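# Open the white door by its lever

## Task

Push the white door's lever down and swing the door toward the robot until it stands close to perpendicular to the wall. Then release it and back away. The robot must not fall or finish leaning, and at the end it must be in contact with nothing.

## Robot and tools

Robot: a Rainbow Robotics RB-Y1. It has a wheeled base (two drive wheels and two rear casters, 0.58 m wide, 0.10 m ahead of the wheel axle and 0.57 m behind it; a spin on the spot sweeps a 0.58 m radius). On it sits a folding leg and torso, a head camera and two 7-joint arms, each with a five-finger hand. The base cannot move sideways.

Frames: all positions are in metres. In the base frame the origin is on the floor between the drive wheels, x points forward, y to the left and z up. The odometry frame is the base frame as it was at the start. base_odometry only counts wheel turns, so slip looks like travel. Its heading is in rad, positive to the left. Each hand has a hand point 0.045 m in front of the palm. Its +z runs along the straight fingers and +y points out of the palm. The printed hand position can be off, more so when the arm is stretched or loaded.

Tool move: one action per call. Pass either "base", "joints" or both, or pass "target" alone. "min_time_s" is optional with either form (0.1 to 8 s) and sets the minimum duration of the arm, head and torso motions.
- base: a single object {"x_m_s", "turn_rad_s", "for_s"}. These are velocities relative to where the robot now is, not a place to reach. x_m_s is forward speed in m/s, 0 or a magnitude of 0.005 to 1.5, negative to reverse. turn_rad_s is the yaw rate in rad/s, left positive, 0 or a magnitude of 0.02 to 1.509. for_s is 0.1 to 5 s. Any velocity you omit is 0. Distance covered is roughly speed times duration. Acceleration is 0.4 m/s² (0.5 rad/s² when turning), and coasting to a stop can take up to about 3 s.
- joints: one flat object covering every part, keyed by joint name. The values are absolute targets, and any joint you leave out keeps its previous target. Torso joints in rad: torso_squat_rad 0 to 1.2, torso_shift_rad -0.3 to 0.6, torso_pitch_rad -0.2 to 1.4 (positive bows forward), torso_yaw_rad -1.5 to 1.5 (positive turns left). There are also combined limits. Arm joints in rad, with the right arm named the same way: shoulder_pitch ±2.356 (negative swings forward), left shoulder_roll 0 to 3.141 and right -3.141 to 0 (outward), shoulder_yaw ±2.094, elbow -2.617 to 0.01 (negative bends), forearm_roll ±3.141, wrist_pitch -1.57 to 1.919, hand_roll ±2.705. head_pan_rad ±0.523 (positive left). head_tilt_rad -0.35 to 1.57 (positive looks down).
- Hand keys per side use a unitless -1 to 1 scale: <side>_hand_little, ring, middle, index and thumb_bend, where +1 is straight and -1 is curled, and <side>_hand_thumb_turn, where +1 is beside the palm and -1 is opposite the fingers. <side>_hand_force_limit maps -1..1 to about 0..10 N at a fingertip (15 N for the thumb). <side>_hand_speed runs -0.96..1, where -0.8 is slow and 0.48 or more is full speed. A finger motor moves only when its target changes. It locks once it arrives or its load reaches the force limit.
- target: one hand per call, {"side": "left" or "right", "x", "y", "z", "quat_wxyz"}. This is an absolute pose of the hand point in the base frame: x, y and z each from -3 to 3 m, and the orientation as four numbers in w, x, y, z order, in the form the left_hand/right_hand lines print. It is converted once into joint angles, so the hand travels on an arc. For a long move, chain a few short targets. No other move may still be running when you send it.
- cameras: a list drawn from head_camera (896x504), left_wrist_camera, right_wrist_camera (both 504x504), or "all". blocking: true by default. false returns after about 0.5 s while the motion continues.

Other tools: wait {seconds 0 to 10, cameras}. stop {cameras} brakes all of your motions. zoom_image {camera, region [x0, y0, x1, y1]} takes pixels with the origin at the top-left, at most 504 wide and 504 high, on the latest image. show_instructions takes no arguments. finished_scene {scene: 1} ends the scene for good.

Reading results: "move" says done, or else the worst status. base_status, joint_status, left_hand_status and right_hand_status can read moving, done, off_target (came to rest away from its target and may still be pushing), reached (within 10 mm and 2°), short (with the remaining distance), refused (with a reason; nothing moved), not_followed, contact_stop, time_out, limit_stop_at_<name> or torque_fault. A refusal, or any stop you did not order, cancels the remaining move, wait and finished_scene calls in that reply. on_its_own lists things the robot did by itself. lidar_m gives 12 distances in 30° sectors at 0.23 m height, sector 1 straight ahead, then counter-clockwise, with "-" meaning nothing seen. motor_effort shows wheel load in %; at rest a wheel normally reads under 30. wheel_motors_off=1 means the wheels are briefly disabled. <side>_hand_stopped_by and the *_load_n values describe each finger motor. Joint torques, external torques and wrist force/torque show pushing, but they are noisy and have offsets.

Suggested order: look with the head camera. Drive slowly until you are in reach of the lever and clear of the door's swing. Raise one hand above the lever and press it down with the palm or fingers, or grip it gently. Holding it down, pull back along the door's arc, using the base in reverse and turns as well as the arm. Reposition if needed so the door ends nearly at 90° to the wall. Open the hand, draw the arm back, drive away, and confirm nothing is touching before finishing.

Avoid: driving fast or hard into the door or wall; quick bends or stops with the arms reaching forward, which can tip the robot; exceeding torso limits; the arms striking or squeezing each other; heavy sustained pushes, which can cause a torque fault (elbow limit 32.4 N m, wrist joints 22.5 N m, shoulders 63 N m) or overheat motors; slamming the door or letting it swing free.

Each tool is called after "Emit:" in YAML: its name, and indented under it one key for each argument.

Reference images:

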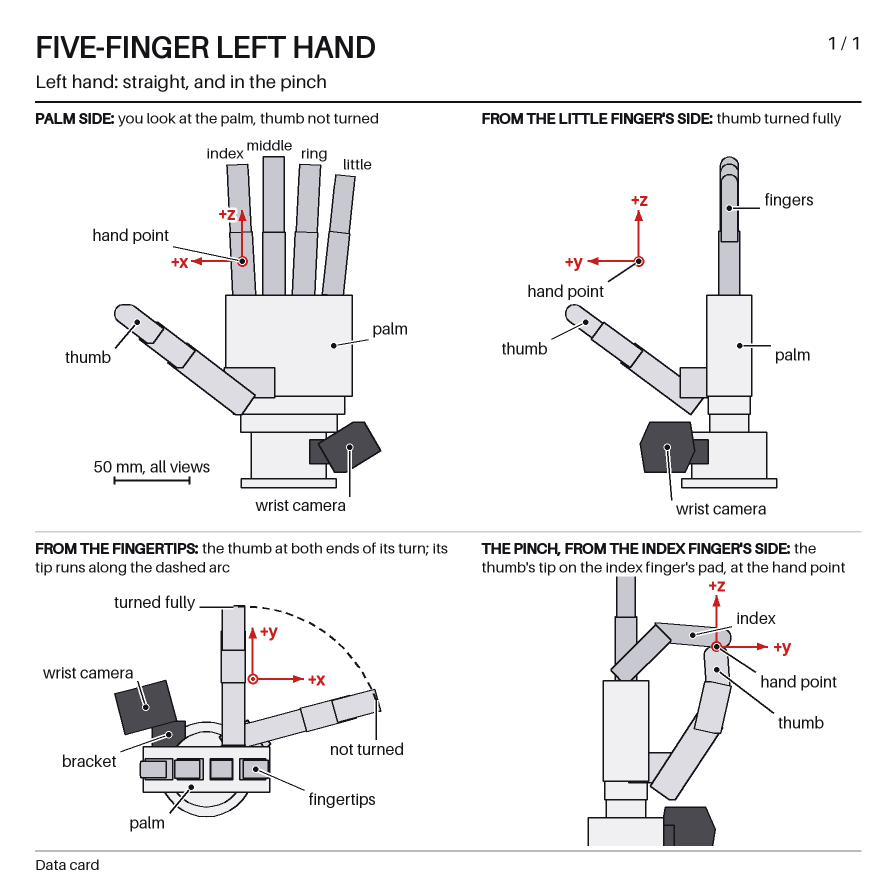

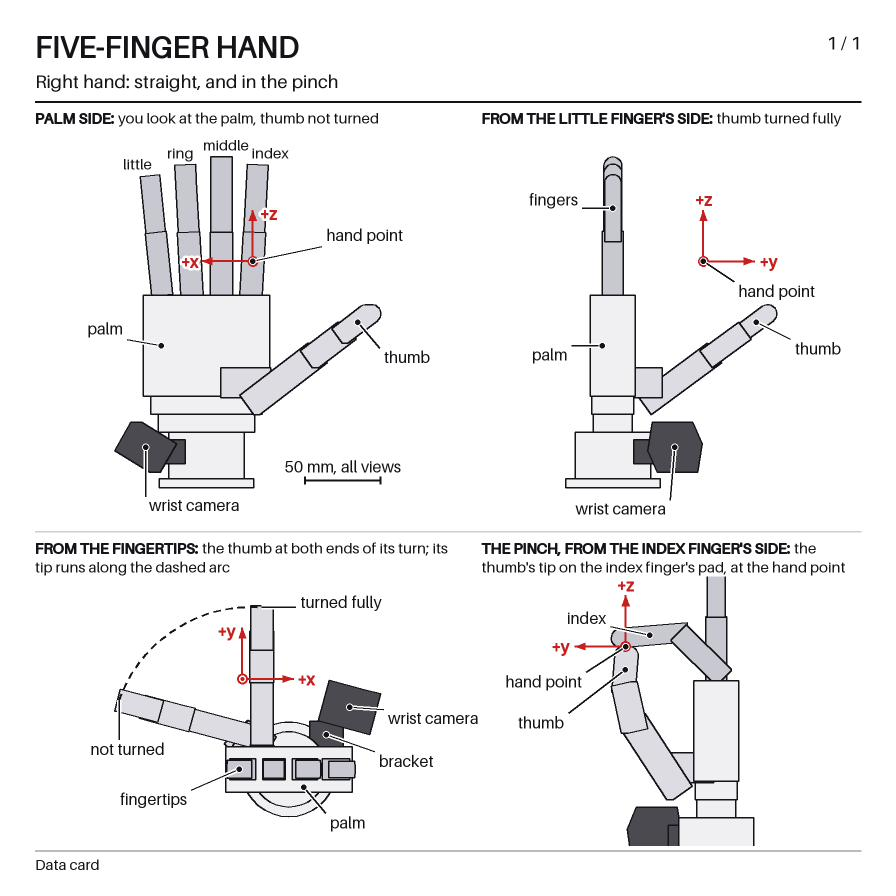

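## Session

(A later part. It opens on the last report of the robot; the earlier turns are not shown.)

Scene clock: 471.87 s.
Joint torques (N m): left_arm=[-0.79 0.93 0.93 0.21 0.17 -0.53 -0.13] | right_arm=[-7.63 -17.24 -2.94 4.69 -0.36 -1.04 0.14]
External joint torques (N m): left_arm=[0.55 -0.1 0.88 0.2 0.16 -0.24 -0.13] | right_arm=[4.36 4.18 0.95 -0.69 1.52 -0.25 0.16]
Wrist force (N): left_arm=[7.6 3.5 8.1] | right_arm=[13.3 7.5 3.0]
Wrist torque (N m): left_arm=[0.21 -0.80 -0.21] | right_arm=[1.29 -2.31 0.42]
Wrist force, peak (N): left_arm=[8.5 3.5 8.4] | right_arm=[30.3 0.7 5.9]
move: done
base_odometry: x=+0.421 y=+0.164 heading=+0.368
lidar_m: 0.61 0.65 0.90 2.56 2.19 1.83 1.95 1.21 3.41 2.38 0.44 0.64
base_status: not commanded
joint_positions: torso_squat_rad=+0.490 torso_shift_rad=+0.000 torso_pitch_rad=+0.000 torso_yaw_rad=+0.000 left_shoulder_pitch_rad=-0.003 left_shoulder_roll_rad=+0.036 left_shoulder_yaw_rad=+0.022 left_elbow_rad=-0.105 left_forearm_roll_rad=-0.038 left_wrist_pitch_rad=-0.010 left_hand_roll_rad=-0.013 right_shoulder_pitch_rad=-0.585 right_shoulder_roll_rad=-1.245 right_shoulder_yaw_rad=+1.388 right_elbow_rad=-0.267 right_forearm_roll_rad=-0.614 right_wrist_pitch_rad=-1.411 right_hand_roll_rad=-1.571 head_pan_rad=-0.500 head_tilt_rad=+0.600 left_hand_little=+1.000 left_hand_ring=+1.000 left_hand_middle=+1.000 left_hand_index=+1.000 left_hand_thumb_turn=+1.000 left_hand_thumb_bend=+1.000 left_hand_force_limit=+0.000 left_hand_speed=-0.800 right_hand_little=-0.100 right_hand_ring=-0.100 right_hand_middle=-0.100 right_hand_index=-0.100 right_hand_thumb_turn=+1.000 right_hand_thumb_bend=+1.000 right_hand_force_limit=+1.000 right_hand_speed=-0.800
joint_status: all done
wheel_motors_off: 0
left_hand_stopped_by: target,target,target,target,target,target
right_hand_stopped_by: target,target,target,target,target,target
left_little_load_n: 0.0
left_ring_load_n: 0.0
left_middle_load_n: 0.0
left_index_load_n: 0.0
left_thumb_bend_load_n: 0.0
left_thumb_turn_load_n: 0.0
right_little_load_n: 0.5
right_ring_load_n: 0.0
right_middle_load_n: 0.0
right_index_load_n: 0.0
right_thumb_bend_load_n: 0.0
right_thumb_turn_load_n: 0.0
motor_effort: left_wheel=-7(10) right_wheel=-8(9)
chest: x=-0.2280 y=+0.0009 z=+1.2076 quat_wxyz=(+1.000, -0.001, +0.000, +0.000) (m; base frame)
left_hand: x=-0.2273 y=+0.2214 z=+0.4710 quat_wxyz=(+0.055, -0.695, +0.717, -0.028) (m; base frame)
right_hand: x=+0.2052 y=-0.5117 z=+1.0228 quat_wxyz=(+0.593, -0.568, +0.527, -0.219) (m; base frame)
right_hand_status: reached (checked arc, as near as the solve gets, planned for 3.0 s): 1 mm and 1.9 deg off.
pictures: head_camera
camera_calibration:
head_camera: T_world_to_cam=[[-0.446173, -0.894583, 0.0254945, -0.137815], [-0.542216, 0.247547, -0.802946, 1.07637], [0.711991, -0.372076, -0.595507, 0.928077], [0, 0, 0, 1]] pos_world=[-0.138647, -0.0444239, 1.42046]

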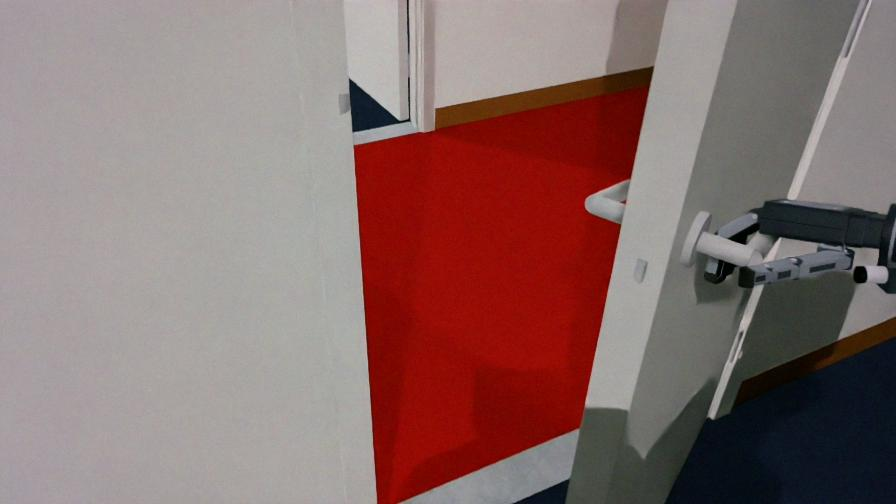

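Emit:
move:
  target: {"side": "right", "x": 0.207, "y": -0.525, "z": 1.065, "quat_wxyz": [0.5945, -0.5700, 0.5250, -0.2140]}
  min_time_s: 1.5

Emit:
move:
  target: {"side": "right", "x": 0.205, "y": -0.54, "z": 1.11, "quat_wxyz": [0.5945, -0.5700, 0.5250, -0.2140]}
  min_time_s: 1.5
  cameras: ["head_camera"]

Emit:
zoom_image:
  camera: "head_camera"
  region: [560, 50, 896, 290]

Scene clock: 487.27 s.
Joint torques (N m): left_arm=[-1.37 0.93 0.46 0.41 0.19 -0.38 -0.27] | right_arm=[-12.97 -19.67 -2.5 5.02 -1.42 -1.33 -0.2]
External joint torques (N m): left_arm=[-0.03 -0.1 0.41 0.4 0.18 -0.09 -0.27] | right_arm=[-0.95 1.61 1.49 -0.44 0.53 -0.7 -0.18]
Wrist force (N): left_arm=[8.0 3.2 7.9] | right_arm=[14.6 12.1 3.8]
Wrist torque (N m): left_arm=[0.17 -0.86 -0.17] | right_arm=[1.14 -2.44 0.72]
Wrist force, peak (N): left_arm=[8.3 3.8 8.4] | right_arm=[15.0 13.1 3.7]
move: done
base_odometry: x=+0.421 y=+0.164 heading=+0.368
lidar_m: 0.61 0.65 0.90 2.56 2.19 1.83 1.95 1.21 3.41 2.39 0.44 0.64
base_status: not commanded
joint_positions: torso_squat_rad=+0.490 torso_shift_rad=+0.000 torso_pitch_rad=+0.000 torso_yaw_rad=+0.000 left_shoulder_pitch_rad=-0.003 left_shoulder_roll_rad=+0.036 left_shoulder_yaw_rad=+0.022 left_elbow_rad=-0.105 left_forearm_roll_rad=-0.038 left_wrist_pitch_rad=-0.010 left_hand_roll_rad=-0.013 right_shoulder_pitch_rad=-0.649 right_shoulder_roll_rad=-1.317 right_shoulder_yaw_rad=+1.407 right_elbow_rad=-0.267 right_forearm_roll_rad=-0.581 right_wrist_pitch_rad=-1.430 right_hand_roll_rad=-1.656 head_pan_rad=-0.500 head_tilt_rad=+0.600 left_hand_little=+1.000 left_hand_ring=+1.000 left_hand_middle=+1.000 left_hand_index=+1.000 left_hand_thumb_turn=+1.000 left_hand_thumb_bend=+1.000 left_hand_force_limit=+0.000 left_hand_speed=-0.800 right_hand_little=-0.100 right_hand_ring=-0.100 right_hand_middle=-0.100 right_hand_index=-0.100 right_hand_thumb_turn=+1.000 right_hand_thumb_bend=+1.000 right_hand_force_limit=+1.000 right_hand_speed=-0.800
joint_status: all done
wheel_motors_off: 0
left_hand_stopped_by: target,target,target,target,target,target
right_hand_stopped_by: target,target,target,target,target,target
left_little_load_n: 0.0
left_ring_load_n: 0.0
left_middle_load_n: 0.0
left_index_load_n: 0.0
left_thumb_bend_load_n: 0.0
left_thumb_turn_load_n: 0.0
right_little_load_n: 0.0
right_ring_load_n: 0.0
right_middle_load_n: 0.0
right_index_load_n: 0.0
right_thumb_bend_load_n: 0.0
right_thumb_turn_load_n: 0.0
motor_effort: left_wheel=-6(10) right_wheel=-9(10)
chest: x=-0.2280 y=+0.0009 z=+1.2076 quat_wxyz=(+1.000, -0.001, +0.000, +0.000) (m; base frame)
left_hand: x=-0.2273 y=+0.2214 z=+0.4710 quat_wxyz=(+0.055, -0.695, +0.717, -0.028) (m; base frame)
right_hand: x=+0.2068 y=-0.5247 z=+1.0650 quat_wxyz=(+0.592, -0.569, +0.528, -0.218) (m; base frame)
right_hand_status: reached (checked arc, planned for 1.5 s): 0 mm and 0.7 deg off.
pictures: none

Scene clock: 489.10 s.
Joint torques (N m): left_arm=[-1.49 1.11 0.6 0.22 0.3 -0.36 -0.12] | right_arm=[-12.16 -19.36 -2.5 5.05 -1.59 -0.99 -0.22]
External joint torques (N m): left_arm=[-0.16 0.08 0.55 0.21 0.29 -0.07 -0.12] | right_arm=[-0.39 1.53 1.58 -0.44 0.41 -0.53 -0.2]
Wrist force (N): left_arm=[7.8 3.1 8.9] | right_arm=[15.0 13.1 3.5]
Wrist torque (N m): left_arm=[0.08 -0.82 -0.19] | right_arm=[1.32 -2.52 0.72]
Wrist force, peak (N): left_arm=[7.8 3.1 8.9] | right_arm=[14.9 13.0 4.5]
move: done
base_odometry: x=+0.421 y=+0.164 heading=+0.368
lidar_m: 0.61 0.64 0.88 2.54 2.19 1.83 1.95 1.21 3.40 2.39 0.43 0.64
base_status: not commanded
joint_positions: torso_squat_rad=+0.490 torso_shift_rad=+0.000 torso_pitch_rad=+0.000 torso_yaw_rad=+0.000 left_shoulder_pitch_rad=-0.003 left_shoulder_roll_rad=+0.036 left_shoulder_yaw_rad=+0.022 left_elbow_rad=-0.105 left_forearm_roll_rad=-0.038 left_wrist_pitch_rad=-0.010 left_hand_roll_rad=-0.013 right_shoulder_pitch_rad=-0.714 right_shoulder_roll_rad=-1.395 right_shoulder_yaw_rad=+1.425 right_elbow_rad=-0.267 right_forearm_roll_rad=-0.548 right_wrist_pitch_rad=-1.448 right_hand_roll_rad=-1.739 head_pan_rad=-0.500 head_tilt_rad=+0.600 left_hand_little=+1.000 left_hand_ring=+1.000 left_hand_middle=+1.000 left_hand_index=+1.000 left_hand_thumb_turn=+1.000 left_hand_thumb_bend=+1.000 left_hand_force_limit=+0.000 left_hand_speed=-0.800 right_hand_little=-0.100 right_hand_ring=-0.100 right_hand_middle=-0.100 right_hand_index=-0.100 right_hand_thumb_turn=+1.000 right_hand_thumb_bend=+1.000 right_hand_force_limit=+1.000 right_hand_speed=-0.800
joint_status: all done
wheel_motors_off: 0
left_hand_stopped_by: target,target,target,target,target,target
right_hand_stopped_by: target,target,target,target,target,target
left_little_load_n: 0.0
left_ring_load_n: 0.0
left_middle_load_n: 0.0
left_index_load_n: 0.0
left_thumb_bend_load_n: 0.0
left_thumb_turn_load_n: 0.0
right_little_load_n: 0.0
right_ring_load_n: 0.0
right_middle_load_n: 0.0
right_index_load_n: 0.0
right_thumb_bend_load_n: 0.0
right_thumb_turn_load_n: 0.0
motor_effort: left_wheel=-7(9) right_wheel=-9(9)
chest: x=-0.2280 y=+0.0009 z=+1.2076 quat_wxyz=(+1.000, -0.001, +0.000, +0.000) (m; base frame)
left_hand: x=-0.2273 y=+0.2214 z=+0.4710 quat_wxyz=(+0.055, -0.695, +0.717, -0.028) (m; base frame)
right_hand: x=+0.2048 y=-0.5396 z=+1.1100 quat_wxyz=(+0.589, -0.567, +0.530, -0.224) (m; base frame)
right_hand_status: reached (checked arc, as near as the solve gets, planned for 1.5 s): 0 mm and 1.5 deg off.
pictures: head_camera
camera_calibration:
head_camera: T_world_to_cam=[[-0.446173, -0.894583, 0.0254945, -0.137815], [-0.542216, 0.247547, -0.802946, 1.07637], [0.711991, -0.372076, -0.595507, 0.928077], [0, 0, 0, 1]] pos_world=[-0.138647, -0.0444239, 1.42046]

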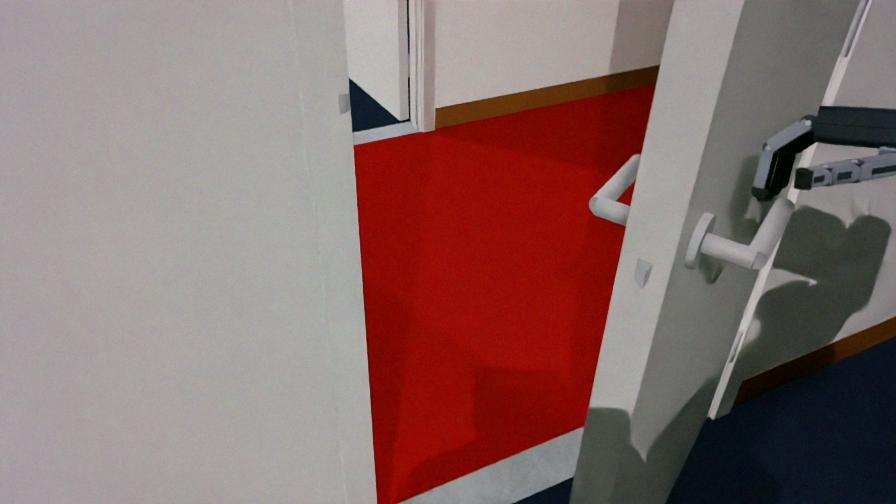

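Scaled by 1.500 from the camera's 896x504 image, which has a finer 1280x720 frame.

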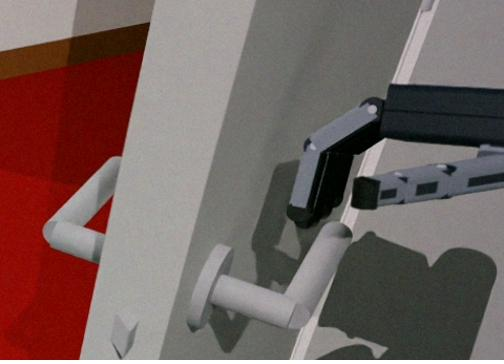

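Emit:
move:
  target: {"side": "right", "x": 0.18, "y": -0.54, "z": 1.19, "quat_wxyz": [0.589, -0.567, 0.53, -0.224]}
  min_time_s: 1.5

Emit:
move:
  base: {"x_m_s": -0.15, "for_s": 1.2}
  cameras: ["head_camera"]

Scene clock: 573.13 s.
Joint torques (N m): left_arm=[-1.16 1.36 0.78 0.13 0.1 -0.34 -0.17] | right_arm=[-9.87 -17.26 -5.5 4.86 -1.37 -0.48 -0.15]
External joint torques (N m): left_arm=[0.18 0.33 0.73 0.12 0.09 -0.05 -0.17] | right_arm=[-0.57 2.31 1.03 -0.52 0.6 -0.08 -0.13]
Wrist force (N): left_arm=[7.9 2.8 8.0] | right_arm=[15.2 12.3 3.7]
Wrist torque (N m): left_arm=[0.07 -0.88 -0.18] | right_arm=[1.22 -2.55 0.76]
Wrist force, peak (N): left_arm=[8.9 3.1 8.2] | right_arm=[15.1 13.5 3.7]
move: done
base_odometry: x=+0.421 y=+0.164 heading=+0.368
lidar_m: 0.61 0.64 0.89 2.55 2.18 1.83 1.95 1.20 3.40 2.38 0.44 0.64
base_status: not commanded
joint_positions: torso_squat_rad=+0.490 torso_shift_rad=+0.000 torso_pitch_rad=+0.000 torso_yaw_rad=+0.000 left_shoulder_pitch_rad=-0.003 left_shoulder_roll_rad=+0.036 left_shoulder_yaw_rad=+0.022 left_elbow_rad=-0.105 left_forearm_roll_rad=-0.038 left_wrist_pitch_rad=-0.010 left_hand_roll_rad=-0.013 right_shoulder_pitch_rad=-0.791 right_shoulder_roll_rad=-1.738 right_shoulder_yaw_rad=+1.444 right_elbow_rad=-0.689 right_forearm_roll_rad=-0.526 right_wrist_pitch_rad=-1.334 right_hand_roll_rad=-1.773 head_pan_rad=-0.500 head_tilt_rad=+0.600 left_hand_little=+1.000 left_hand_ring=+1.000 left_hand_middle=+1.000 left_hand_index=+1.000 left_hand_thumb_turn=+1.000 left_hand_thumb_bend=+1.000 left_hand_force_limit=+0.000 left_hand_speed=-0.800 right_hand_little=-0.100 right_hand_ring=-0.100 right_hand_middle=-0.100 right_hand_index=-0.100 right_hand_thumb_turn=+1.000 right_hand_thumb_bend=+1.000 right_hand_force_limit=+1.000 right_hand_speed=-0.800
joint_status: all done
wheel_motors_off: 0
left_hand_stopped_by: target,target,target,target,target,target
right_hand_stopped_by: target,target,target,target,target,target
left_little_load_n: 0.0
left_ring_load_n: 0.0
left_middle_load_n: 0.0
left_index_load_n: 0.0
left_thumb_bend_load_n: 0.0
left_thumb_turn_load_n: 0.0
right_little_load_n: 0.0
right_ring_load_n: 0.0
right_middle_load_n: 0.0
right_index_load_n: 0.0
right_thumb_bend_load_n: 0.0
right_thumb_turn_load_n: -0.5
motor_effort: left_wheel=-8(9) right_wheel=-8(9)
chest: x=-0.2280 y=+0.0009 z=+1.2076 quat_wxyz=(+1.000, -0.001, +0.000, +0.000) (m; base frame)
left_hand: x=-0.2273 y=+0.2214 z=+0.4710 quat_wxyz=(+0.055, -0.695, +0.717, -0.028) (m; base frame)
right_hand: x=+0.1799 y=-0.5400 z=+1.1899 quat_wxyz=(+0.590, -0.568, +0.530, -0.222) (m; base frame)
right_hand_status: reached (checked arc, planned for 1.5 s): 0 mm and 0.3 deg off.
pictures: none

Scene clock: 575.40 s.
Joint torques (N m): left_arm=[-0.76 0.84 0.91 0.24 0.02 -0.27 -0.05] | right_arm=[-10.02 -17.65 -5.5 5.2 -1.42 -0.52 -0.03]
External joint torques (N m): left_arm=[0.57 -0.19 0.86 0.23 0.01 0.02 -0.05] | right_arm=[-0.72 1.92 1.04 -0.18 0.55 -0.13 -0.01]
Wrist force (N): left_arm=[8.3 3.4 8.2] | right_arm=[14.6 12.7 3.6]
Wrist torque (N m): left_arm=[0.17 -0.87 -0.17] | right_arm=[1.26 -2.49 0.73]
Wrist force, peak (N): left_arm=[8.6 3.5 8.4] | right_arm=[15.8 12.8 3.2]
move: done
base_odometry: x=+0.253 y=+0.099 heading=+0.370
lidar_m: 0.78 0.83 1.15 3.29 2.09 1.66 1.99 1.06 3.15 3.05 0.54 0.55
base_status: done (sent for 1.2 of 1.2 s)
joint_positions: torso_squat_rad=+0.490 torso_shift_rad=+0.000 torso_pitch_rad=+0.000 torso_yaw_rad=+0.000 left_shoulder_pitch_rad=-0.003 left_shoulder_roll_rad=+0.036 left_shoulder_yaw_rad=+0.022 left_elbow_rad=-0.105 left_forearm_roll_rad=-0.038 left_wrist_pitch_rad=-0.010 left_hand_roll_rad=-0.013 right_shoulder_pitch_rad=-0.791 right_shoulder_roll_rad=-1.738 right_shoulder_yaw_rad=+1.444 right_elbow_rad=-0.689 right_forearm_roll_rad=-0.526 right_wrist_pitch_rad=-1.334 right_hand_roll_rad=-1.773 head_pan_rad=-0.500 head_tilt_rad=+0.600 left_hand_little=+1.000 left_hand_ring=+1.000 left_hand_middle=+1.000 left_hand_index=+1.000 left_hand_thumb_turn=+1.000 left_hand_thumb_bend=+1.000 left_hand_force_limit=+0.000 left_hand_speed=-0.800 right_hand_little=-0.100 right_hand_ring=-0.100 right_hand_middle=-0.100 right_hand_index=-0.100 right_hand_thumb_turn=+1.000 right_hand_thumb_bend=+1.000 right_hand_force_limit=+1.000 right_hand_speed=-0.800
joint_status: not commanded
wheel_motors_off: 0
left_hand_stopped_by: target,target,target,target,target,target
right_hand_stopped_by: target,target,target,target,target,target
left_little_load_n: 0.0
left_ring_load_n: 0.0
left_middle_load_n: 0.0
left_index_load_n: 0.0
left_thumb_bend_load_n: -0.5
left_thumb_turn_load_n: 0.0
right_little_load_n: 0.0
right_ring_load_n: 0.0
right_middle_load_n: 0.0
right_index_load_n: 0.0
right_thumb_bend_load_n: 0.0
right_thumb_turn_load_n: -0.5
motor_effort: left_wheel=+13(24) right_wheel=-13(30)
chest: x=-0.2280 y=+0.0009 z=+1.2076 quat_wxyz=(+1.000, -0.001, +0.000, +0.000) (m; base frame)
left_hand: x=-0.2273 y=+0.2214 z=+0.4711 quat_wxyz=(+0.055, -0.695, +0.717, -0.028) (m; base frame)
right_hand: x=+0.1799 y=-0.5400 z=+1.1899 quat_wxyz=(+0.590, -0.568, +0.530, -0.222) (m; base frame)
pictures: head_camera
camera_calibration:
head_camera: T_world_to_cam=[[-0.446226, -0.894557, 0.0254856, -0.137764], [-0.542293, 0.247635, -0.802867, 1.0763], [0.711899, -0.372081, -0.595613, 0.928145], [0, 0, 0, 1]] pos_world=[-0.138547, -0.0444237, 1.42046]

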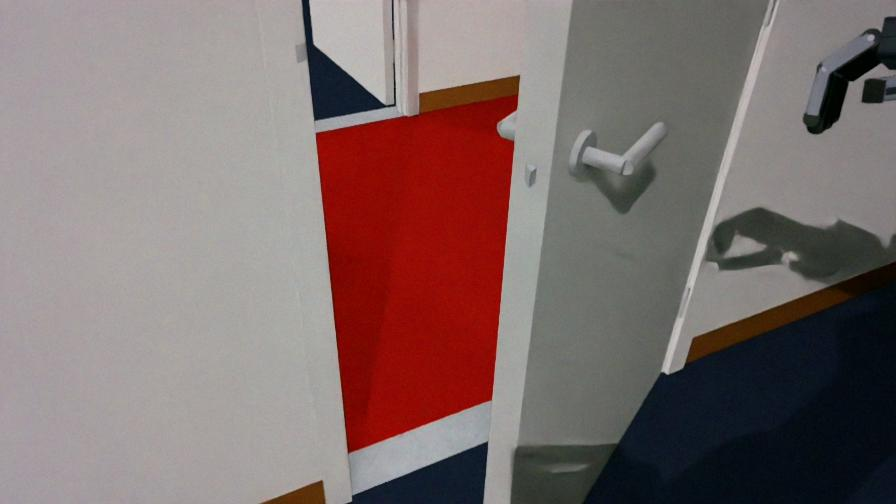

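Emit:
move:
  joints: {"right_shoulder_pitch_rad": 0.02, "right_shoulder_roll_rad": -0.1, "right_shoulder_yaw_rad": 0.0, "right_elbow_rad": -0.15, "right_forearm_roll_rad": 0.0, "right_wrist_pitch_rad": 0.0, "right_hand_roll_rad": 0.0, "right_hand_index": 1, "right_hand_middle": 1, "right_hand_ring": 1, "right_hand_little": 1}
  min_time_s: 3

Emit:
move:
  target: {"side": "left", "x": 0.25, "y": 0.17, "z": 1.2, "quat_wxyz": [0, 0.7071, 0, 0.7071]}
  min_time_s: 3
  cameras: ["head_camera"]

Scene clock: 612.47 s.
Joint torques (N m): left_arm=[-1.2 0.63 1.15 0.51 -0.01 -0.36 0.06] | right_arm=[-1.53 -2.8 -0.98 -0.03 0.15 -0.68 0.05]
External joint torques (N m): left_arm=[0.13 -0.39 1.11 0.5 -0.02 -0.07 0.06] | right_arm=[-0.33 0.58 -0.77 0.09 0.13 -0.39 0.04]
Wrist force (N): left_arm=[8.1 2.9 8.3] | right_arm=[11.4 7.8 7.4]
Wrist torque (N m): left_arm=[0.10 -0.85 -0.17] | right_arm=[0.66 -2.32 0.52]
Wrist force, peak (N): left_arm=[8.6 3.5 8.4] | right_arm=[15.3 12.9 3.4]
move: done
base_odometry: x=+0.253 y=+0.099 heading=+0.370
lidar_m: 0.79 0.83 1.15 3.28 2.09 1.66 1.99 1.05 3.13 3.06 0.54 0.55
base_status: not commanded
joint_positions: torso_squat_rad=+0.490 torso_shift_rad=+0.000 torso_pitch_rad=+0.000 torso_yaw_rad=+0.000 left_shoulder_pitch_rad=-0.003 left_shoulder_roll_rad=+0.036 left_shoulder_yaw_rad=+0.022 left_elbow_rad=-0.105 left_forearm_roll_rad=-0.038 left_wrist_pitch_rad=-0.010 left_hand_roll_rad=-0.013 right_shoulder_pitch_rad=+0.020 right_shoulder_roll_rad=-0.100 right_shoulder_yaw_rad=+0.000 right_elbow_rad=-0.150 right_forearm_roll_rad=+0.000 right_wrist_pitch_rad=+0.000 right_hand_roll_rad=+0.000 head_pan_rad=-0.500 head_tilt_rad=+0.600 left_hand_little=+1.000 left_hand_ring=+1.000 left_hand_middle=+1.000 left_hand_index=+1.000 left_hand_thumb_turn=+1.000 left_hand_thumb_bend=+1.000 left_hand_force_limit=+0.000 left_hand_speed=-0.800 right_hand_little=+1.000 right_hand_ring=+1.000 right_hand_middle=+1.000 right_hand_index=+1.000 right_hand_thumb_turn=+1.000 right_hand_thumb_bend=+1.000 right_hand_force_limit=+1.000 right_hand_speed=-0.800
joint_status: all done
wheel_motors_off: 0
left_hand_stopped_by: target,target,target,target,target,target
right_hand_stopped_by: target,target,target,target,target,target
left_little_load_n: 0.0
left_ring_load_n: 0.0
left_middle_load_n: 0.0
left_index_load_n: 0.0
left_thumb_bend_load_n: 0.0
left_thumb_turn_load_n: 0.0
right_little_load_n: 0.0
right_ring_load_n: 0.0
right_middle_load_n: 0.0
right_index_load_n: 0.0
right_thumb_bend_load_n: 0.0
right_thumb_turn_load_n: 0.0
motor_effort: left_wheel=+10(14) right_wheel=-12(14)
chest: x=-0.2280 y=+0.0009 z=+1.2076 quat_wxyz=(+1.000, -0.001, +0.000, +0.000) (m; base frame)
left_hand: x=-0.2273 y=+0.2214 z=+0.4711 quat_wxyz=(+0.055, -0.695, +0.717, -0.028) (m; base frame)
right_hand: x=-0.2233 y=-0.2710 z=+0.4724 quat_wxyz=(+0.010, -0.705, +0.704, -0.082) (m; base frame)
pictures: none

Scene clock: 615.80 s.
Joint torques (N m): left_arm=[-6.34 -1.63 -0.53 -8.82 0.43 -2.38 -0.09] | right_arm=[-1.52 -2.76 -1.3 0.05 0.27 -0.68 0]
External joint torques (N m): left_arm=[0.97 -1.67 -0.54 -0.51 0.3 -0.46 -0.11] | right_arm=[-0.32 0.62 -1.09 0.17 0.25 -0.38 0]
Wrist force (N): left_arm=[1.8 2.6 2.7] | right_arm=[11.2 8.6 7.7]
Wrist torque (N m): left_arm=[0.41 -0.61 -0.38] | right_arm=[0.80 -2.30 0.54]
Wrist force, peak (N): left_arm=[8.4 3.7 8.7] | right_arm=[12.6 8.8 8.3]
move: done
base_odometry: x=+0.253 y=+0.099 heading=+0.370
lidar_m: 0.79 0.83 1.13 3.29 2.08 1.66 1.98 1.06 3.14 3.04 0.54 0.55
base_status: not commanded
joint_positions: torso_squat_rad=+0.490 torso_shift_rad=+0.000 torso_pitch_rad=+0.000 torso_yaw_rad=+0.000 left_shoulder_pitch_rad=+0.123 left_shoulder_roll_rad=+0.000 left_shoulder_yaw_rad=+0.005 left_elbow_rad=-2.474 left_forearm_roll_rad=+0.067 left_wrist_pitch_rad=+0.788 left_hand_roll_rad=+1.525 right_shoulder_pitch_rad=+0.020 right_shoulder_roll_rad=-0.100 right_shoulder_yaw_rad=+0.000 right_elbow_rad=-0.150 right_forearm_roll_rad=+0.000 right_wrist_pitch_rad=+0.000 right_hand_roll_rad=+0.000 head_pan_rad=-0.500 head_tilt_rad=+0.600 left_hand_little=+1.000 left_hand_ring=+1.000 left_hand_middle=+1.000 left_hand_index=+1.000 left_hand_thumb_turn=+1.000 left_hand_thumb_bend=+1.000 left_hand_force_limit=+0.000 left_hand_speed=-0.800 right_hand_little=+1.000 right_hand_ring=+1.000 right_hand_middle=+1.000 right_hand_index=+1.000 right_hand_thumb_turn=+1.000 right_hand_thumb_bend=+1.000 right_hand_force_limit=+1.000 right_hand_speed=-0.800
joint_status: all done
wheel_motors_off: 0
left_hand_stopped_by: target,target,target,target,target,target
right_hand_stopped_by: target,target,target,target,target,target
left_little_load_n: 0.0
left_ring_load_n: 0.0
left_middle_load_n: 0.0
left_index_load_n: 0.0
left_thumb_bend_load_n: 0.0
left_thumb_turn_load_n: 0.0
right_little_load_n: 0.0
right_ring_load_n: 0.0
right_middle_load_n: 0.0
right_index_load_n: 0.0
right_thumb_bend_load_n: 0.0
right_thumb_turn_load_n: 0.0
motor_effort: left_wheel=+13(14) right_wheel=-13(14)
chest: x=-0.2280 y=+0.0009 z=+1.2076 quat_wxyz=(+1.000, -0.001, +0.000, +0.000) (m; base frame)
left_hand: x=+0.2500 y=+0.1703 z=+1.2000 quat_wxyz=(+0.000, -0.707, +0.000, -0.707) (m; base frame)
left_hand_status: reached (checked arc, planned for 3.0 s): 0 mm and 0.1 deg off.
right_hand: x=-0.2233 y=-0.2710 z=+0.4724 quat_wxyz=(+0.010, -0.705, +0.704, -0.082) (m; base frame)
pictures: head_camera
camera_calibration:
head_camera: T_world_to_cam=[[-0.446162, -0.894591, 0.0254326, -0.137681], [-0.542311, 0.247644, -0.802852, 1.07628], [0.711926, -0.371995, -0.595635, 0.928183], [0, 0, 0, 1]] pos_world=[-0.138547, -0.0444236, 1.42045]

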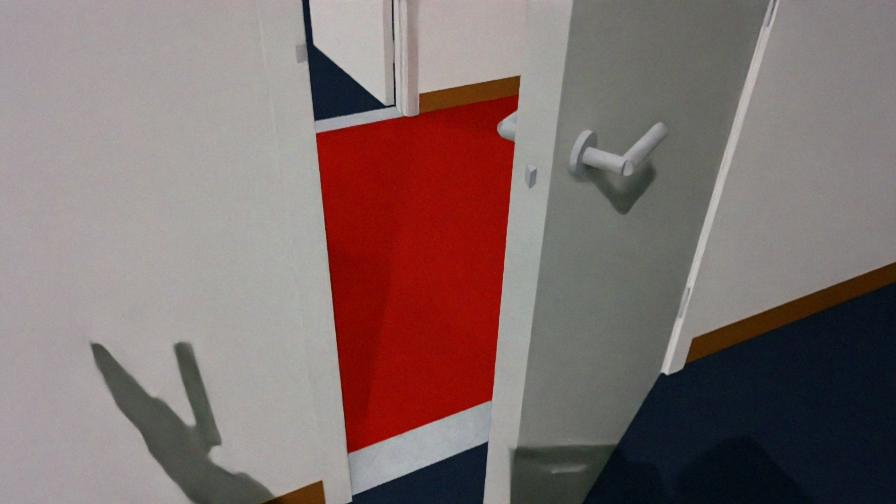

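Emit:
move:
  base: {"x_m_s": 0.15, "for_s": 0.95}

Emit:
move:
  target: {"side": "left", "x": 0.48, "y": 0.12, "z": 1.27, "quat_wxyz": [0, 0.7071, 0, 0.7071]}
  min_time_s: 2.5

Emit:
move:
  base: {"turn_rad_s": -0.3, "for_s": 2.8}
  cameras: ["head_camera"]

Scene clock: 625.13 s.
Joint torques (N m): left_arm=[-7.67 -2.39 -0.33 -8.84 0.36 -2.42 -0.07] | right_arm=[-0.95 -3.08 -0.96 0.52 0.29 -0.56 0.12]
External joint torques (N m): left_arm=[-0.37 -2.42 -0.35 -0.53 0.24 -0.5 -0.09] | right_arm=[0.25 0.29 -0.75 0.64 0.27 -0.26 0.12]
Wrist force (N): left_arm=[1.6 1.9 2.9] | right_arm=[11.8 8.7 8.0]
Wrist torque (N m): left_arm=[0.29 -0.57 -0.41] | right_arm=[0.79 -2.39 0.56]
Wrist force, peak (N): left_arm=[1.9 2.8 3.5] | right_arm=[12.5 8.9 8.1]
move: done
base_odometry: x=+0.389 y=+0.151 heading=+0.370
lidar_m: 0.65 0.68 0.94 2.69 2.17 1.79 1.97 1.18 3.36 2.52 0.45 0.67
base_status: done (sent for 0.97 of 0.97 s)
joint_positions: torso_squat_rad=+0.490 torso_shift_rad=+0.000 torso_pitch_rad=+0.000 torso_yaw_rad=+0.000 left_shoulder_pitch_rad=+0.123 left_shoulder_roll_rad=+0.000 left_shoulder_yaw_rad=+0.005 left_elbow_rad=-2.474 left_forearm_roll_rad=+0.067 left_wrist_pitch_rad=+0.788 left_hand_roll_rad=+1.525 right_shoulder_pitch_rad=+0.020 right_shoulder_roll_rad=-0.100 right_shoulder_yaw_rad=+0.000 right_elbow_rad=-0.150 right_forearm_roll_rad=+0.000 right_wrist_pitch_rad=+0.000 right_hand_roll_rad=+0.000 head_pan_rad=-0.500 head_tilt_rad=+0.600 left_hand_little=+1.000 left_hand_ring=+1.000 left_hand_middle=+1.000 left_hand_index=+1.000 left_hand_thumb_turn=+1.000 left_hand_thumb_bend=+1.000 left_hand_force_limit=+0.000 left_hand_speed=-0.800 right_hand_little=+1.000 right_hand_ring=+1.000 right_hand_middle=+1.000 right_hand_index=+1.000 right_hand_thumb_turn=+1.000 right_hand_thumb_bend=+1.000 right_hand_force_limit=+1.000 right_hand_speed=-0.800
joint_status: not commanded
wheel_motors_off: 0
left_hand_stopped_by: target,target,target,target,target,target
right_hand_stopped_by: target,target,target,target,target,target
left_little_load_n: 0.0
left_ring_load_n: 0.0
left_middle_load_n: 0.0
left_index_load_n: -0.5
left_thumb_bend_load_n: 0.0
left_thumb_turn_load_n: 0.0
right_little_load_n: 0.0
right_ring_load_n: 0.0
right_middle_load_n: 0.0
right_index_load_n: 0.0
right_thumb_bend_load_n: 0.0
right_thumb_turn_load_n: 0.0
motor_effort: left_wheel=+6(26) right_wheel=+7(25)
chest: x=-0.2280 y=+0.0009 z=+1.2076 quat_wxyz=(+1.000, -0.001, +0.000, +0.000) (m; base frame)
left_hand: x=+0.2500 y=+0.1703 z=+1.1999 quat_wxyz=(+0.000, -0.707, +0.000, -0.707) (m; base frame)
right_hand: x=-0.2232 y=-0.2710 z=+0.4724 quat_wxyz=(+0.010, -0.705, +0.704, -0.082) (m; base frame)
pictures: none

Scene clock: 627.97 s.
Joint torques (N m): left_arm=[-22.86 6.15 2.08 -8.51 -0.38 -2.35 0.07] | right_arm=[-0.81 -2.32 -1.24 0.39 0.25 -0.79 0]
External joint torques (N m): left_arm=[-3 2.17 2.03 0.36 -0.29 -0.44 0.05] | right_arm=[0.39 1.05 -1.03 0.51 0.23 -0.49 0]
Wrist force (N): left_arm=[1.6 2.2 2.6] | right_arm=[12.0 8.8 8.0]
Wrist torque (N m): left_arm=[0.36 -0.56 -0.45] | right_arm=[0.79 -2.43 0.61]
Wrist force, peak (N): left_arm=[2.2 2.9 3.5] | right_arm=[12.4 8.9 8.7]
move: done
base_odometry: x=+0.389 y=+0.151 heading=+0.370
lidar_m: 0.65 0.67 0.95 2.70 2.16 1.80 1.95 1.17 3.36 2.52 0.45 0.68
base_status: not commanded
joint_positions: torso_squat_rad=+0.490 torso_shift_rad=+0.000 torso_pitch_rad=+0.000 torso_yaw_rad=+0.000 left_shoulder_pitch_rad=-0.796 left_shoulder_roll_rad=+0.047 left_shoulder_yaw_rad=+0.163 left_elbow_rad=-1.475 left_forearm_roll_rad=-0.156 left_wrist_pitch_rad=+0.665 left_hand_roll_rad=+1.713 right_shoulder_pitch_rad=+0.020 right_shoulder_roll_rad=-0.100 right_shoulder_yaw_rad=+0.000 right_elbow_rad=-0.150 right_forearm_roll_rad=+0.000 right_wrist_pitch_rad=+0.000 right_hand_roll_rad=+0.000 head_pan_rad=-0.500 head_tilt_rad=+0.600 left_hand_little=+1.000 left_hand_ring=+1.000 left_hand_middle=+1.000 left_hand_index=+1.000 left_hand_thumb_turn=+1.000 left_hand_thumb_bend=+1.000 left_hand_force_limit=+0.000 left_hand_speed=-0.800 right_hand_little=+1.000 right_hand_ring=+1.000 right_hand_middle=+1.000 right_hand_index=+1.000 right_hand_thumb_turn=+1.000 right_hand_thumb_bend=+1.000 right_hand_force_limit=+1.000 right_hand_speed=-0.800
joint_status: all done
wheel_motors_off: 0
left_hand_stopped_by: target,target,target,target,target,target
right_hand_stopped_by: target,target,target,target,target,target
left_little_load_n: 0.0
left_ring_load_n: 0.0
left_middle_load_n: 0.0
left_index_load_n: 0.0
left_thumb_bend_load_n: -0.5
left_thumb_turn_load_n: 0.0
right_little_load_n: 0.0
right_ring_load_n: 0.0
right_middle_load_n: -0.5
right_index_load_n: 0.0
right_thumb_bend_load_n: 0.0
right_thumb_turn_load_n: 0.0
motor_effort: left_wheel=+4(8) right_wheel=+7(8)
chest: x=-0.2280 y=+0.0009 z=+1.2076 quat_wxyz=(+1.000, -0.001, +0.000, +0.000) (m; base frame)
left_hand: x=+0.4798 y=+0.1197 z=+1.2696 quat_wxyz=(+0.000, -0.707, +0.000, -0.707) (m; base frame)
left_hand_status: reached (checked arc, planned for 2.5 s): 1 mm and 0.1 deg off.
right_hand: x=-0.2232 y=-0.2710 z=+0.4724 quat_wxyz=(+0.010, -0.705, +0.704, -0.082) (m; base frame)
pictures: none

Scene clock: 631.83 s.
Joint torques (N m): left_arm=[-22.8 5.64 2.23 -8.66 -0.22 -2.25 -0.13] | right_arm=[-0.81 -2.78 -1.53 0.62 0.29 -0.7 0.07]
External joint torques (N m): left_arm=[-2.94 1.67 2.18 0.21 -0.13 -0.35 -0.15] | right_arm=[0.4 0.6 -1.32 0.74 0.27 -0.4 0.07]
Wrist force (N): left_arm=[2.0 2.0 2.8] | right_arm=[11.2 8.7 7.6]
Wrist torque (N m): left_arm=[0.34 -0.61 -0.36] | right_arm=[0.82 -2.30 0.54]
Wrist force, peak (N): left_arm=[1.8 2.7 3.6] | right_arm=[12.6 8.3 8.9]
move: done
base_odometry: x=+0.388 y=+0.151 heading=-0.470
lidar_m: 0.45 0.65 0.65 0.75 1.23 3.70 2.06 1.81 2.33 1.18 4.36 1.42
base_status: done (sent for 2.8 of 2.8 s)
joint_positions: torso_squat_rad=+0.490 torso_shift_rad=+0.000 torso_pitch_rad=+0.000 torso_yaw_rad=+0.000 left_shoulder_pitch_rad=-0.796 left_shoulder_roll_rad=+0.047 left_shoulder_yaw_rad=+0.163 left_elbow_rad=-1.475 left_forearm_roll_rad=-0.156 left_wrist_pitch_rad=+0.665 left_hand_roll_rad=+1.713 right_shoulder_pitch_rad=+0.020 right_shoulder_roll_rad=-0.100 right_shoulder_yaw_rad=+0.000 right_elbow_rad=-0.150 right_forearm_roll_rad=+0.000 right_wrist_pitch_rad=+0.000 right_hand_roll_rad=+0.000 head_pan_rad=-0.500 head_tilt_rad=+0.600 left_hand_little=+1.000 left_hand_ring=+1.000 left_hand_middle=+1.000 left_hand_index=+1.000 left_hand_thumb_turn=+1.000 left_hand_thumb_bend=+1.000 left_hand_force_limit=+0.000 left_hand_speed=-0.800 right_hand_little=+1.000 right_hand_ring=+1.000 right_hand_middle=+1.000 right_hand_index=+1.000 right_hand_thumb_turn=+1.000 right_hand_thumb_bend=+1.000 right_hand_force_limit=+1.000 right_hand_speed=-0.800
joint_status: not commanded
wheel_motors_off: 0
left_hand_stopped_by: target,target,target,target,target,target
right_hand_stopped_by: target,target,target,target,target,target
left_little_load_n: 0.0
left_ring_load_n: 0.0
left_middle_load_n: 0.0
left_index_load_n: 0.0
left_thumb_bend_load_n: 0.0
left_thumb_turn_load_n: -0.5
right_little_load_n: 0.0
right_ring_load_n: 0.0
right_middle_load_n: -0.5
right_index_load_n: 0.0
right_thumb_bend_load_n: 0.0
right_thumb_turn_load_n: 0.0
motor_effort: left_wheel=+10(22) right_wheel=+3(25)
chest: x=-0.2280 y=+0.0009 z=+1.2076 quat_wxyz=(+1.000, -0.001, +0.000, +0.000) (m; base frame)
left_hand: x=+0.4798 y=+0.1197 z=+1.2696 quat_wxyz=(+0.000, -0.707, +0.000, -0.707) (m; base frame)
right_hand: x=-0.2232 y=-0.2710 z=+0.4724 quat_wxyz=(+0.010, -0.705, +0.704, -0.082) (m; base frame)
pictures: head_camera
camera_calibration:
head_camera: T_world_to_cam=[[-0.446201, -0.894569, 0.025522, -0.137813], [-0.542313, 0.247594, -0.802866, 1.0763], [0.711899, -0.372081, -0.595614, 0.928145], [0, 0, 0, 1]] pos_world=[-0.138547, -0.0444238, 1.42046]

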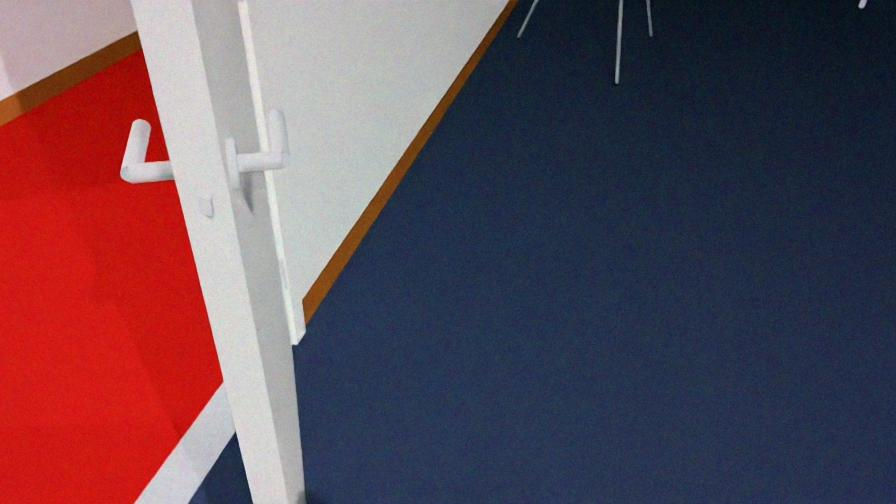

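Emit:
move:
  base: {"turn_rad_s": -0.2, "for_s": 1.2}
  joints: {"head_tilt_rad": 0.45}
  cameras: ["head_camera"]

Scene clock: 653.47 s.
Joint torques (N m): left_arm=[-23.02 5.25 2.41 -8.65 -0.22 -2.22 0.17] | right_arm=[-0.78 -2.77 -1.27 0.29 0.15 -0.79 -0.03]
External joint torques (N m): left_arm=[-3.16 1.28 2.37 0.22 -0.14 -0.32 0.15] | right_arm=[0.42 0.61 -1.06 0.41 0.13 -0.49 -0.03]
Wrist force (N): left_arm=[1.7 2.8 3.0] | right_arm=[12.0 7.9 7.5]
Wrist torque (N m): left_arm=[0.41 -0.55 -0.42] | right_arm=[0.73 -2.37 0.57]
Wrist force, peak (N): left_arm=[2.0 2.8 2.9] | right_arm=[12.5 8.6 8.6]
move: done
base_odometry: x=+0.388 y=+0.151 heading=-0.709
lidar_m: 0.46 0.68 0.65 0.68 0.92 2.42 2.16 1.80 1.80 1.18 3.25 2.85
base_status: done (sent for 1.2 of 1.2 s)
joint_positions: torso_squat_rad=+0.490 torso_shift_rad=+0.000 torso_pitch_rad=+0.000 torso_yaw_rad=+0.000 left_shoulder_pitch_rad=-0.796 left_shoulder_roll_rad=+0.047 left_shoulder_yaw_rad=+0.163 left_elbow_rad=-1.475 left_forearm_roll_rad=-0.156 left_wrist_pitch_rad=+0.665 left_hand_roll_rad=+1.713 right_shoulder_pitch_rad=+0.020 right_shoulder_roll_rad=-0.100 right_shoulder_yaw_rad=+0.000 right_elbow_rad=-0.150 right_forearm_roll_rad=+0.000 right_wrist_pitch_rad=+0.000 right_hand_roll_rad=+0.000 head_pan_rad=-0.500 head_tilt_rad=+0.450 left_hand_little=+1.000 left_hand_ring=+1.000 left_hand_middle=+1.000 left_hand_index=+1.000 left_hand_thumb_turn=+1.000 left_hand_thumb_bend=+1.000 left_hand_force_limit=+0.000 left_hand_speed=-0.800 right_hand_little=+1.000 right_hand_ring=+1.000 right_hand_middle=+1.000 right_hand_index=+1.000 right_hand_thumb_turn=+1.000 right_hand_thumb_bend=+1.000 right_hand_force_limit=+1.000 right_hand_speed=-0.800
joint_status: all done
wheel_motors_off: 0
left_hand_stopped_by: target,target,target,target,target,target
right_hand_stopped_by: target,target,target,target,target,target
left_little_load_n: 0.0
left_ring_load_n: 0.0
left_middle_load_n: 0.0
left_index_load_n: 0.0
left_thumb_bend_load_n: 0.0
left_thumb_turn_load_n: -0.5
right_little_load_n: -0.5
right_ring_load_n: 0.0
right_middle_load_n: 0.0
right_index_load_n: 0.0
right_thumb_bend_load_n: 0.0
right_thumb_turn_load_n: 0.0
motor_effort: left_wheel=+10(22) right_wheel=+2(11)
chest: x=-0.2280 y=+0.0009 z=+1.2076 quat_wxyz=(+1.000, -0.001, +0.000, +0.000) (m; base frame)
left_hand: x=+0.4799 y=+0.1197 z=+1.2696 quat_wxyz=(+0.000, -0.707, +0.000, -0.707) (m; base frame)
right_hand: x=-0.2232 y=-0.2710 z=+0.4724 quat_wxyz=(+0.010, -0.705, +0.704, -0.082) (m; base frame)
pictures: head_camera
camera_calibration:
head_camera: T_world_to_cam=[[-0.449734, -0.89263, 0.0308446, -0.14599], [-0.431366, 0.186836, -0.882619, 1.2115], [0.782089, -0.410249, -0.469076, 0.764507], [0, 0, 0, 1]] pos_world=[-0.140969, -0.0430302, 1.43241]

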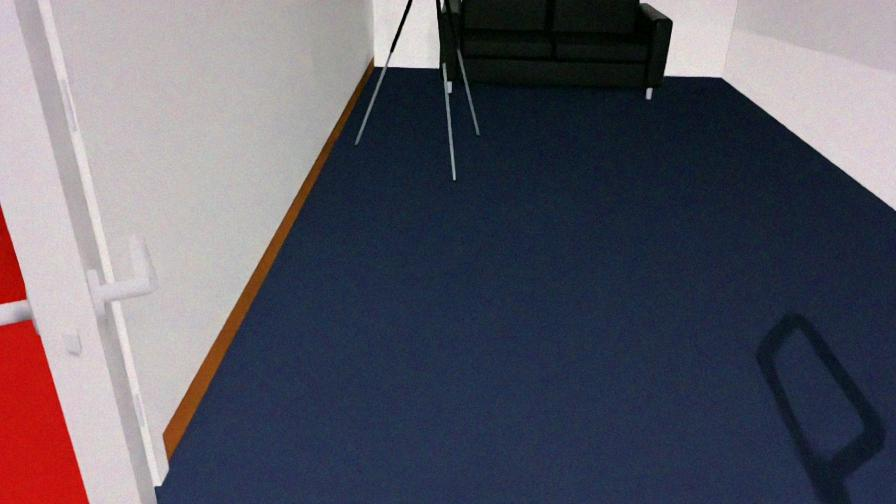

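Emit:
move:
  joints: {"head_pan_rad": 0.0}
  cameras: ["head_camera"]

Scene clock: 657.43 s.
Joint torques (N m): left_arm=[-23.07 5.22 1.95 -8.66 -0.15 -2.25 0.13] | right_arm=[-1.39 -2.81 -1.26 0.31 0.1 -0.55 -0.06]
External joint torques (N m): left_arm=[-3.21 1.24 1.91 0.22 -0.06 -0.35 0.11] | right_arm=[-0.19 0.57 -1.05 0.43 0.08 -0.25 -0.06]
Wrist force (N): left_arm=[1.8 2.4 2.9] | right_arm=[12.5 7.6 8.3]
Wrist torque (N m): left_arm=[0.35 -0.57 -0.40] | right_arm=[0.62 -2.54 0.61]
Wrist force, peak (N): left_arm=[2.1 2.6 3.3] | right_arm=[12.2 9.1 8.4]
move: done
base_odometry: x=+0.388 y=+0.151 heading=-0.709
lidar_m: 0.45 0.68 0.64 0.67 0.91 2.41 2.16 1.80 1.79 1.18 3.24 2.85
base_status: not commanded
joint_positions: torso_squat_rad=+0.490 torso_shift_rad=+0.000 torso_pitch_rad=+0.000 torso_yaw_rad=+0.000 left_shoulder_pitch_rad=-0.796 left_shoulder_roll_rad=+0.047 left_shoulder_yaw_rad=+0.163 left_elbow_rad=-1.475 left_forearm_roll_rad=-0.156 left_wrist_pitch_rad=+0.665 left_hand_roll_rad=+1.713 right_shoulder_pitch_rad=+0.020 right_shoulder_roll_rad=-0.100 right_shoulder_yaw_rad=+0.000 right_elbow_rad=-0.150 right_forearm_roll_rad=+0.000 right_wrist_pitch_rad=+0.000 right_hand_roll_rad=+0.000 head_pan_rad=+0.000 head_tilt_rad=+0.450 left_hand_little=+1.000 left_hand_ring=+1.000 left_hand_middle=+1.000 left_hand_index=+1.000 left_hand_thumb_turn=+1.000 left_hand_thumb_bend=+1.000 left_hand_force_limit=+0.000 left_hand_speed=-0.800 right_hand_little=+1.000 right_hand_ring=+1.000 right_hand_middle=+1.000 right_hand_index=+1.000 right_hand_thumb_turn=+1.000 right_hand_thumb_bend=+1.000 right_hand_force_limit=+1.000 right_hand_speed=-0.800
joint_status: all done
wheel_motors_off: 0
left_hand_stopped_by: target,target,target,target,target,target
right_hand_stopped_by: target,target,target,target,target,target
left_little_load_n: 0.0
left_ring_load_n: 0.0
left_middle_load_n: 0.0
left_index_load_n: 0.0
left_thumb_bend_load_n: 0.0
left_thumb_turn_load_n: 0.0
right_little_load_n: 0.0
right_ring_load_n: 0.0
right_middle_load_n: 0.0
right_index_load_n: 0.0
right_thumb_bend_load_n: 0.0
right_thumb_turn_load_n: 0.0
motor_effort: left_wheel=+11(13) right_wheel=+2(3)
chest: x=-0.2280 y=+0.0009 z=+1.2076 quat_wxyz=(+1.000, -0.001, +0.000, +0.000) (m; base frame)
left_hand: x=+0.4799 y=+0.1197 z=+1.2696 quat_wxyz=(+0.000, -0.707, +0.000, -0.707) (m; base frame)
right_hand: x=-0.2232 y=-0.2710 z=+0.4724 quat_wxyz=(+0.010, -0.705, +0.704, -0.082) (m; base frame)
pictures: head_camera
camera_calibration:
head_camera: T_world_to_cam=[[0.0332661, -0.998968, 0.0309116, -0.0464826], [-0.468616, -0.0429084, -0.882359, 1.20368], [0.882775, 0.0148669, -0.46956, 0.785398], [0, 0, 0, 1]] pos_world=[-0.127719, -0.00646294, 1.43231]

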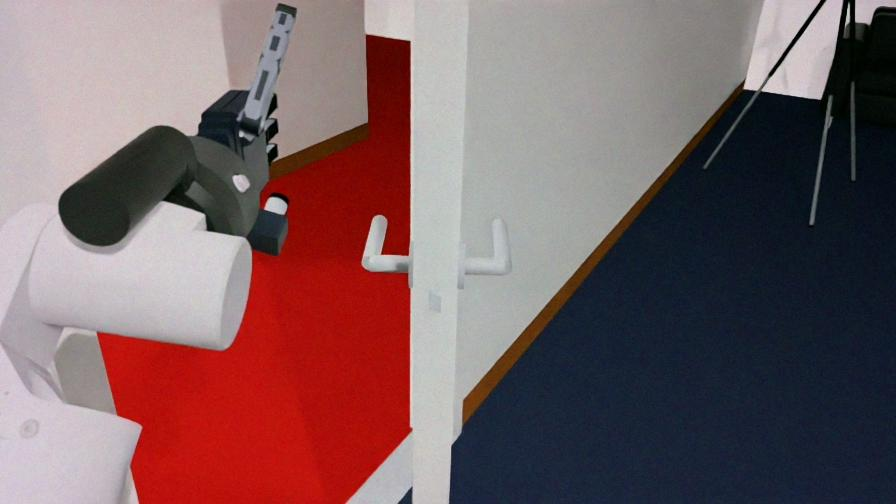

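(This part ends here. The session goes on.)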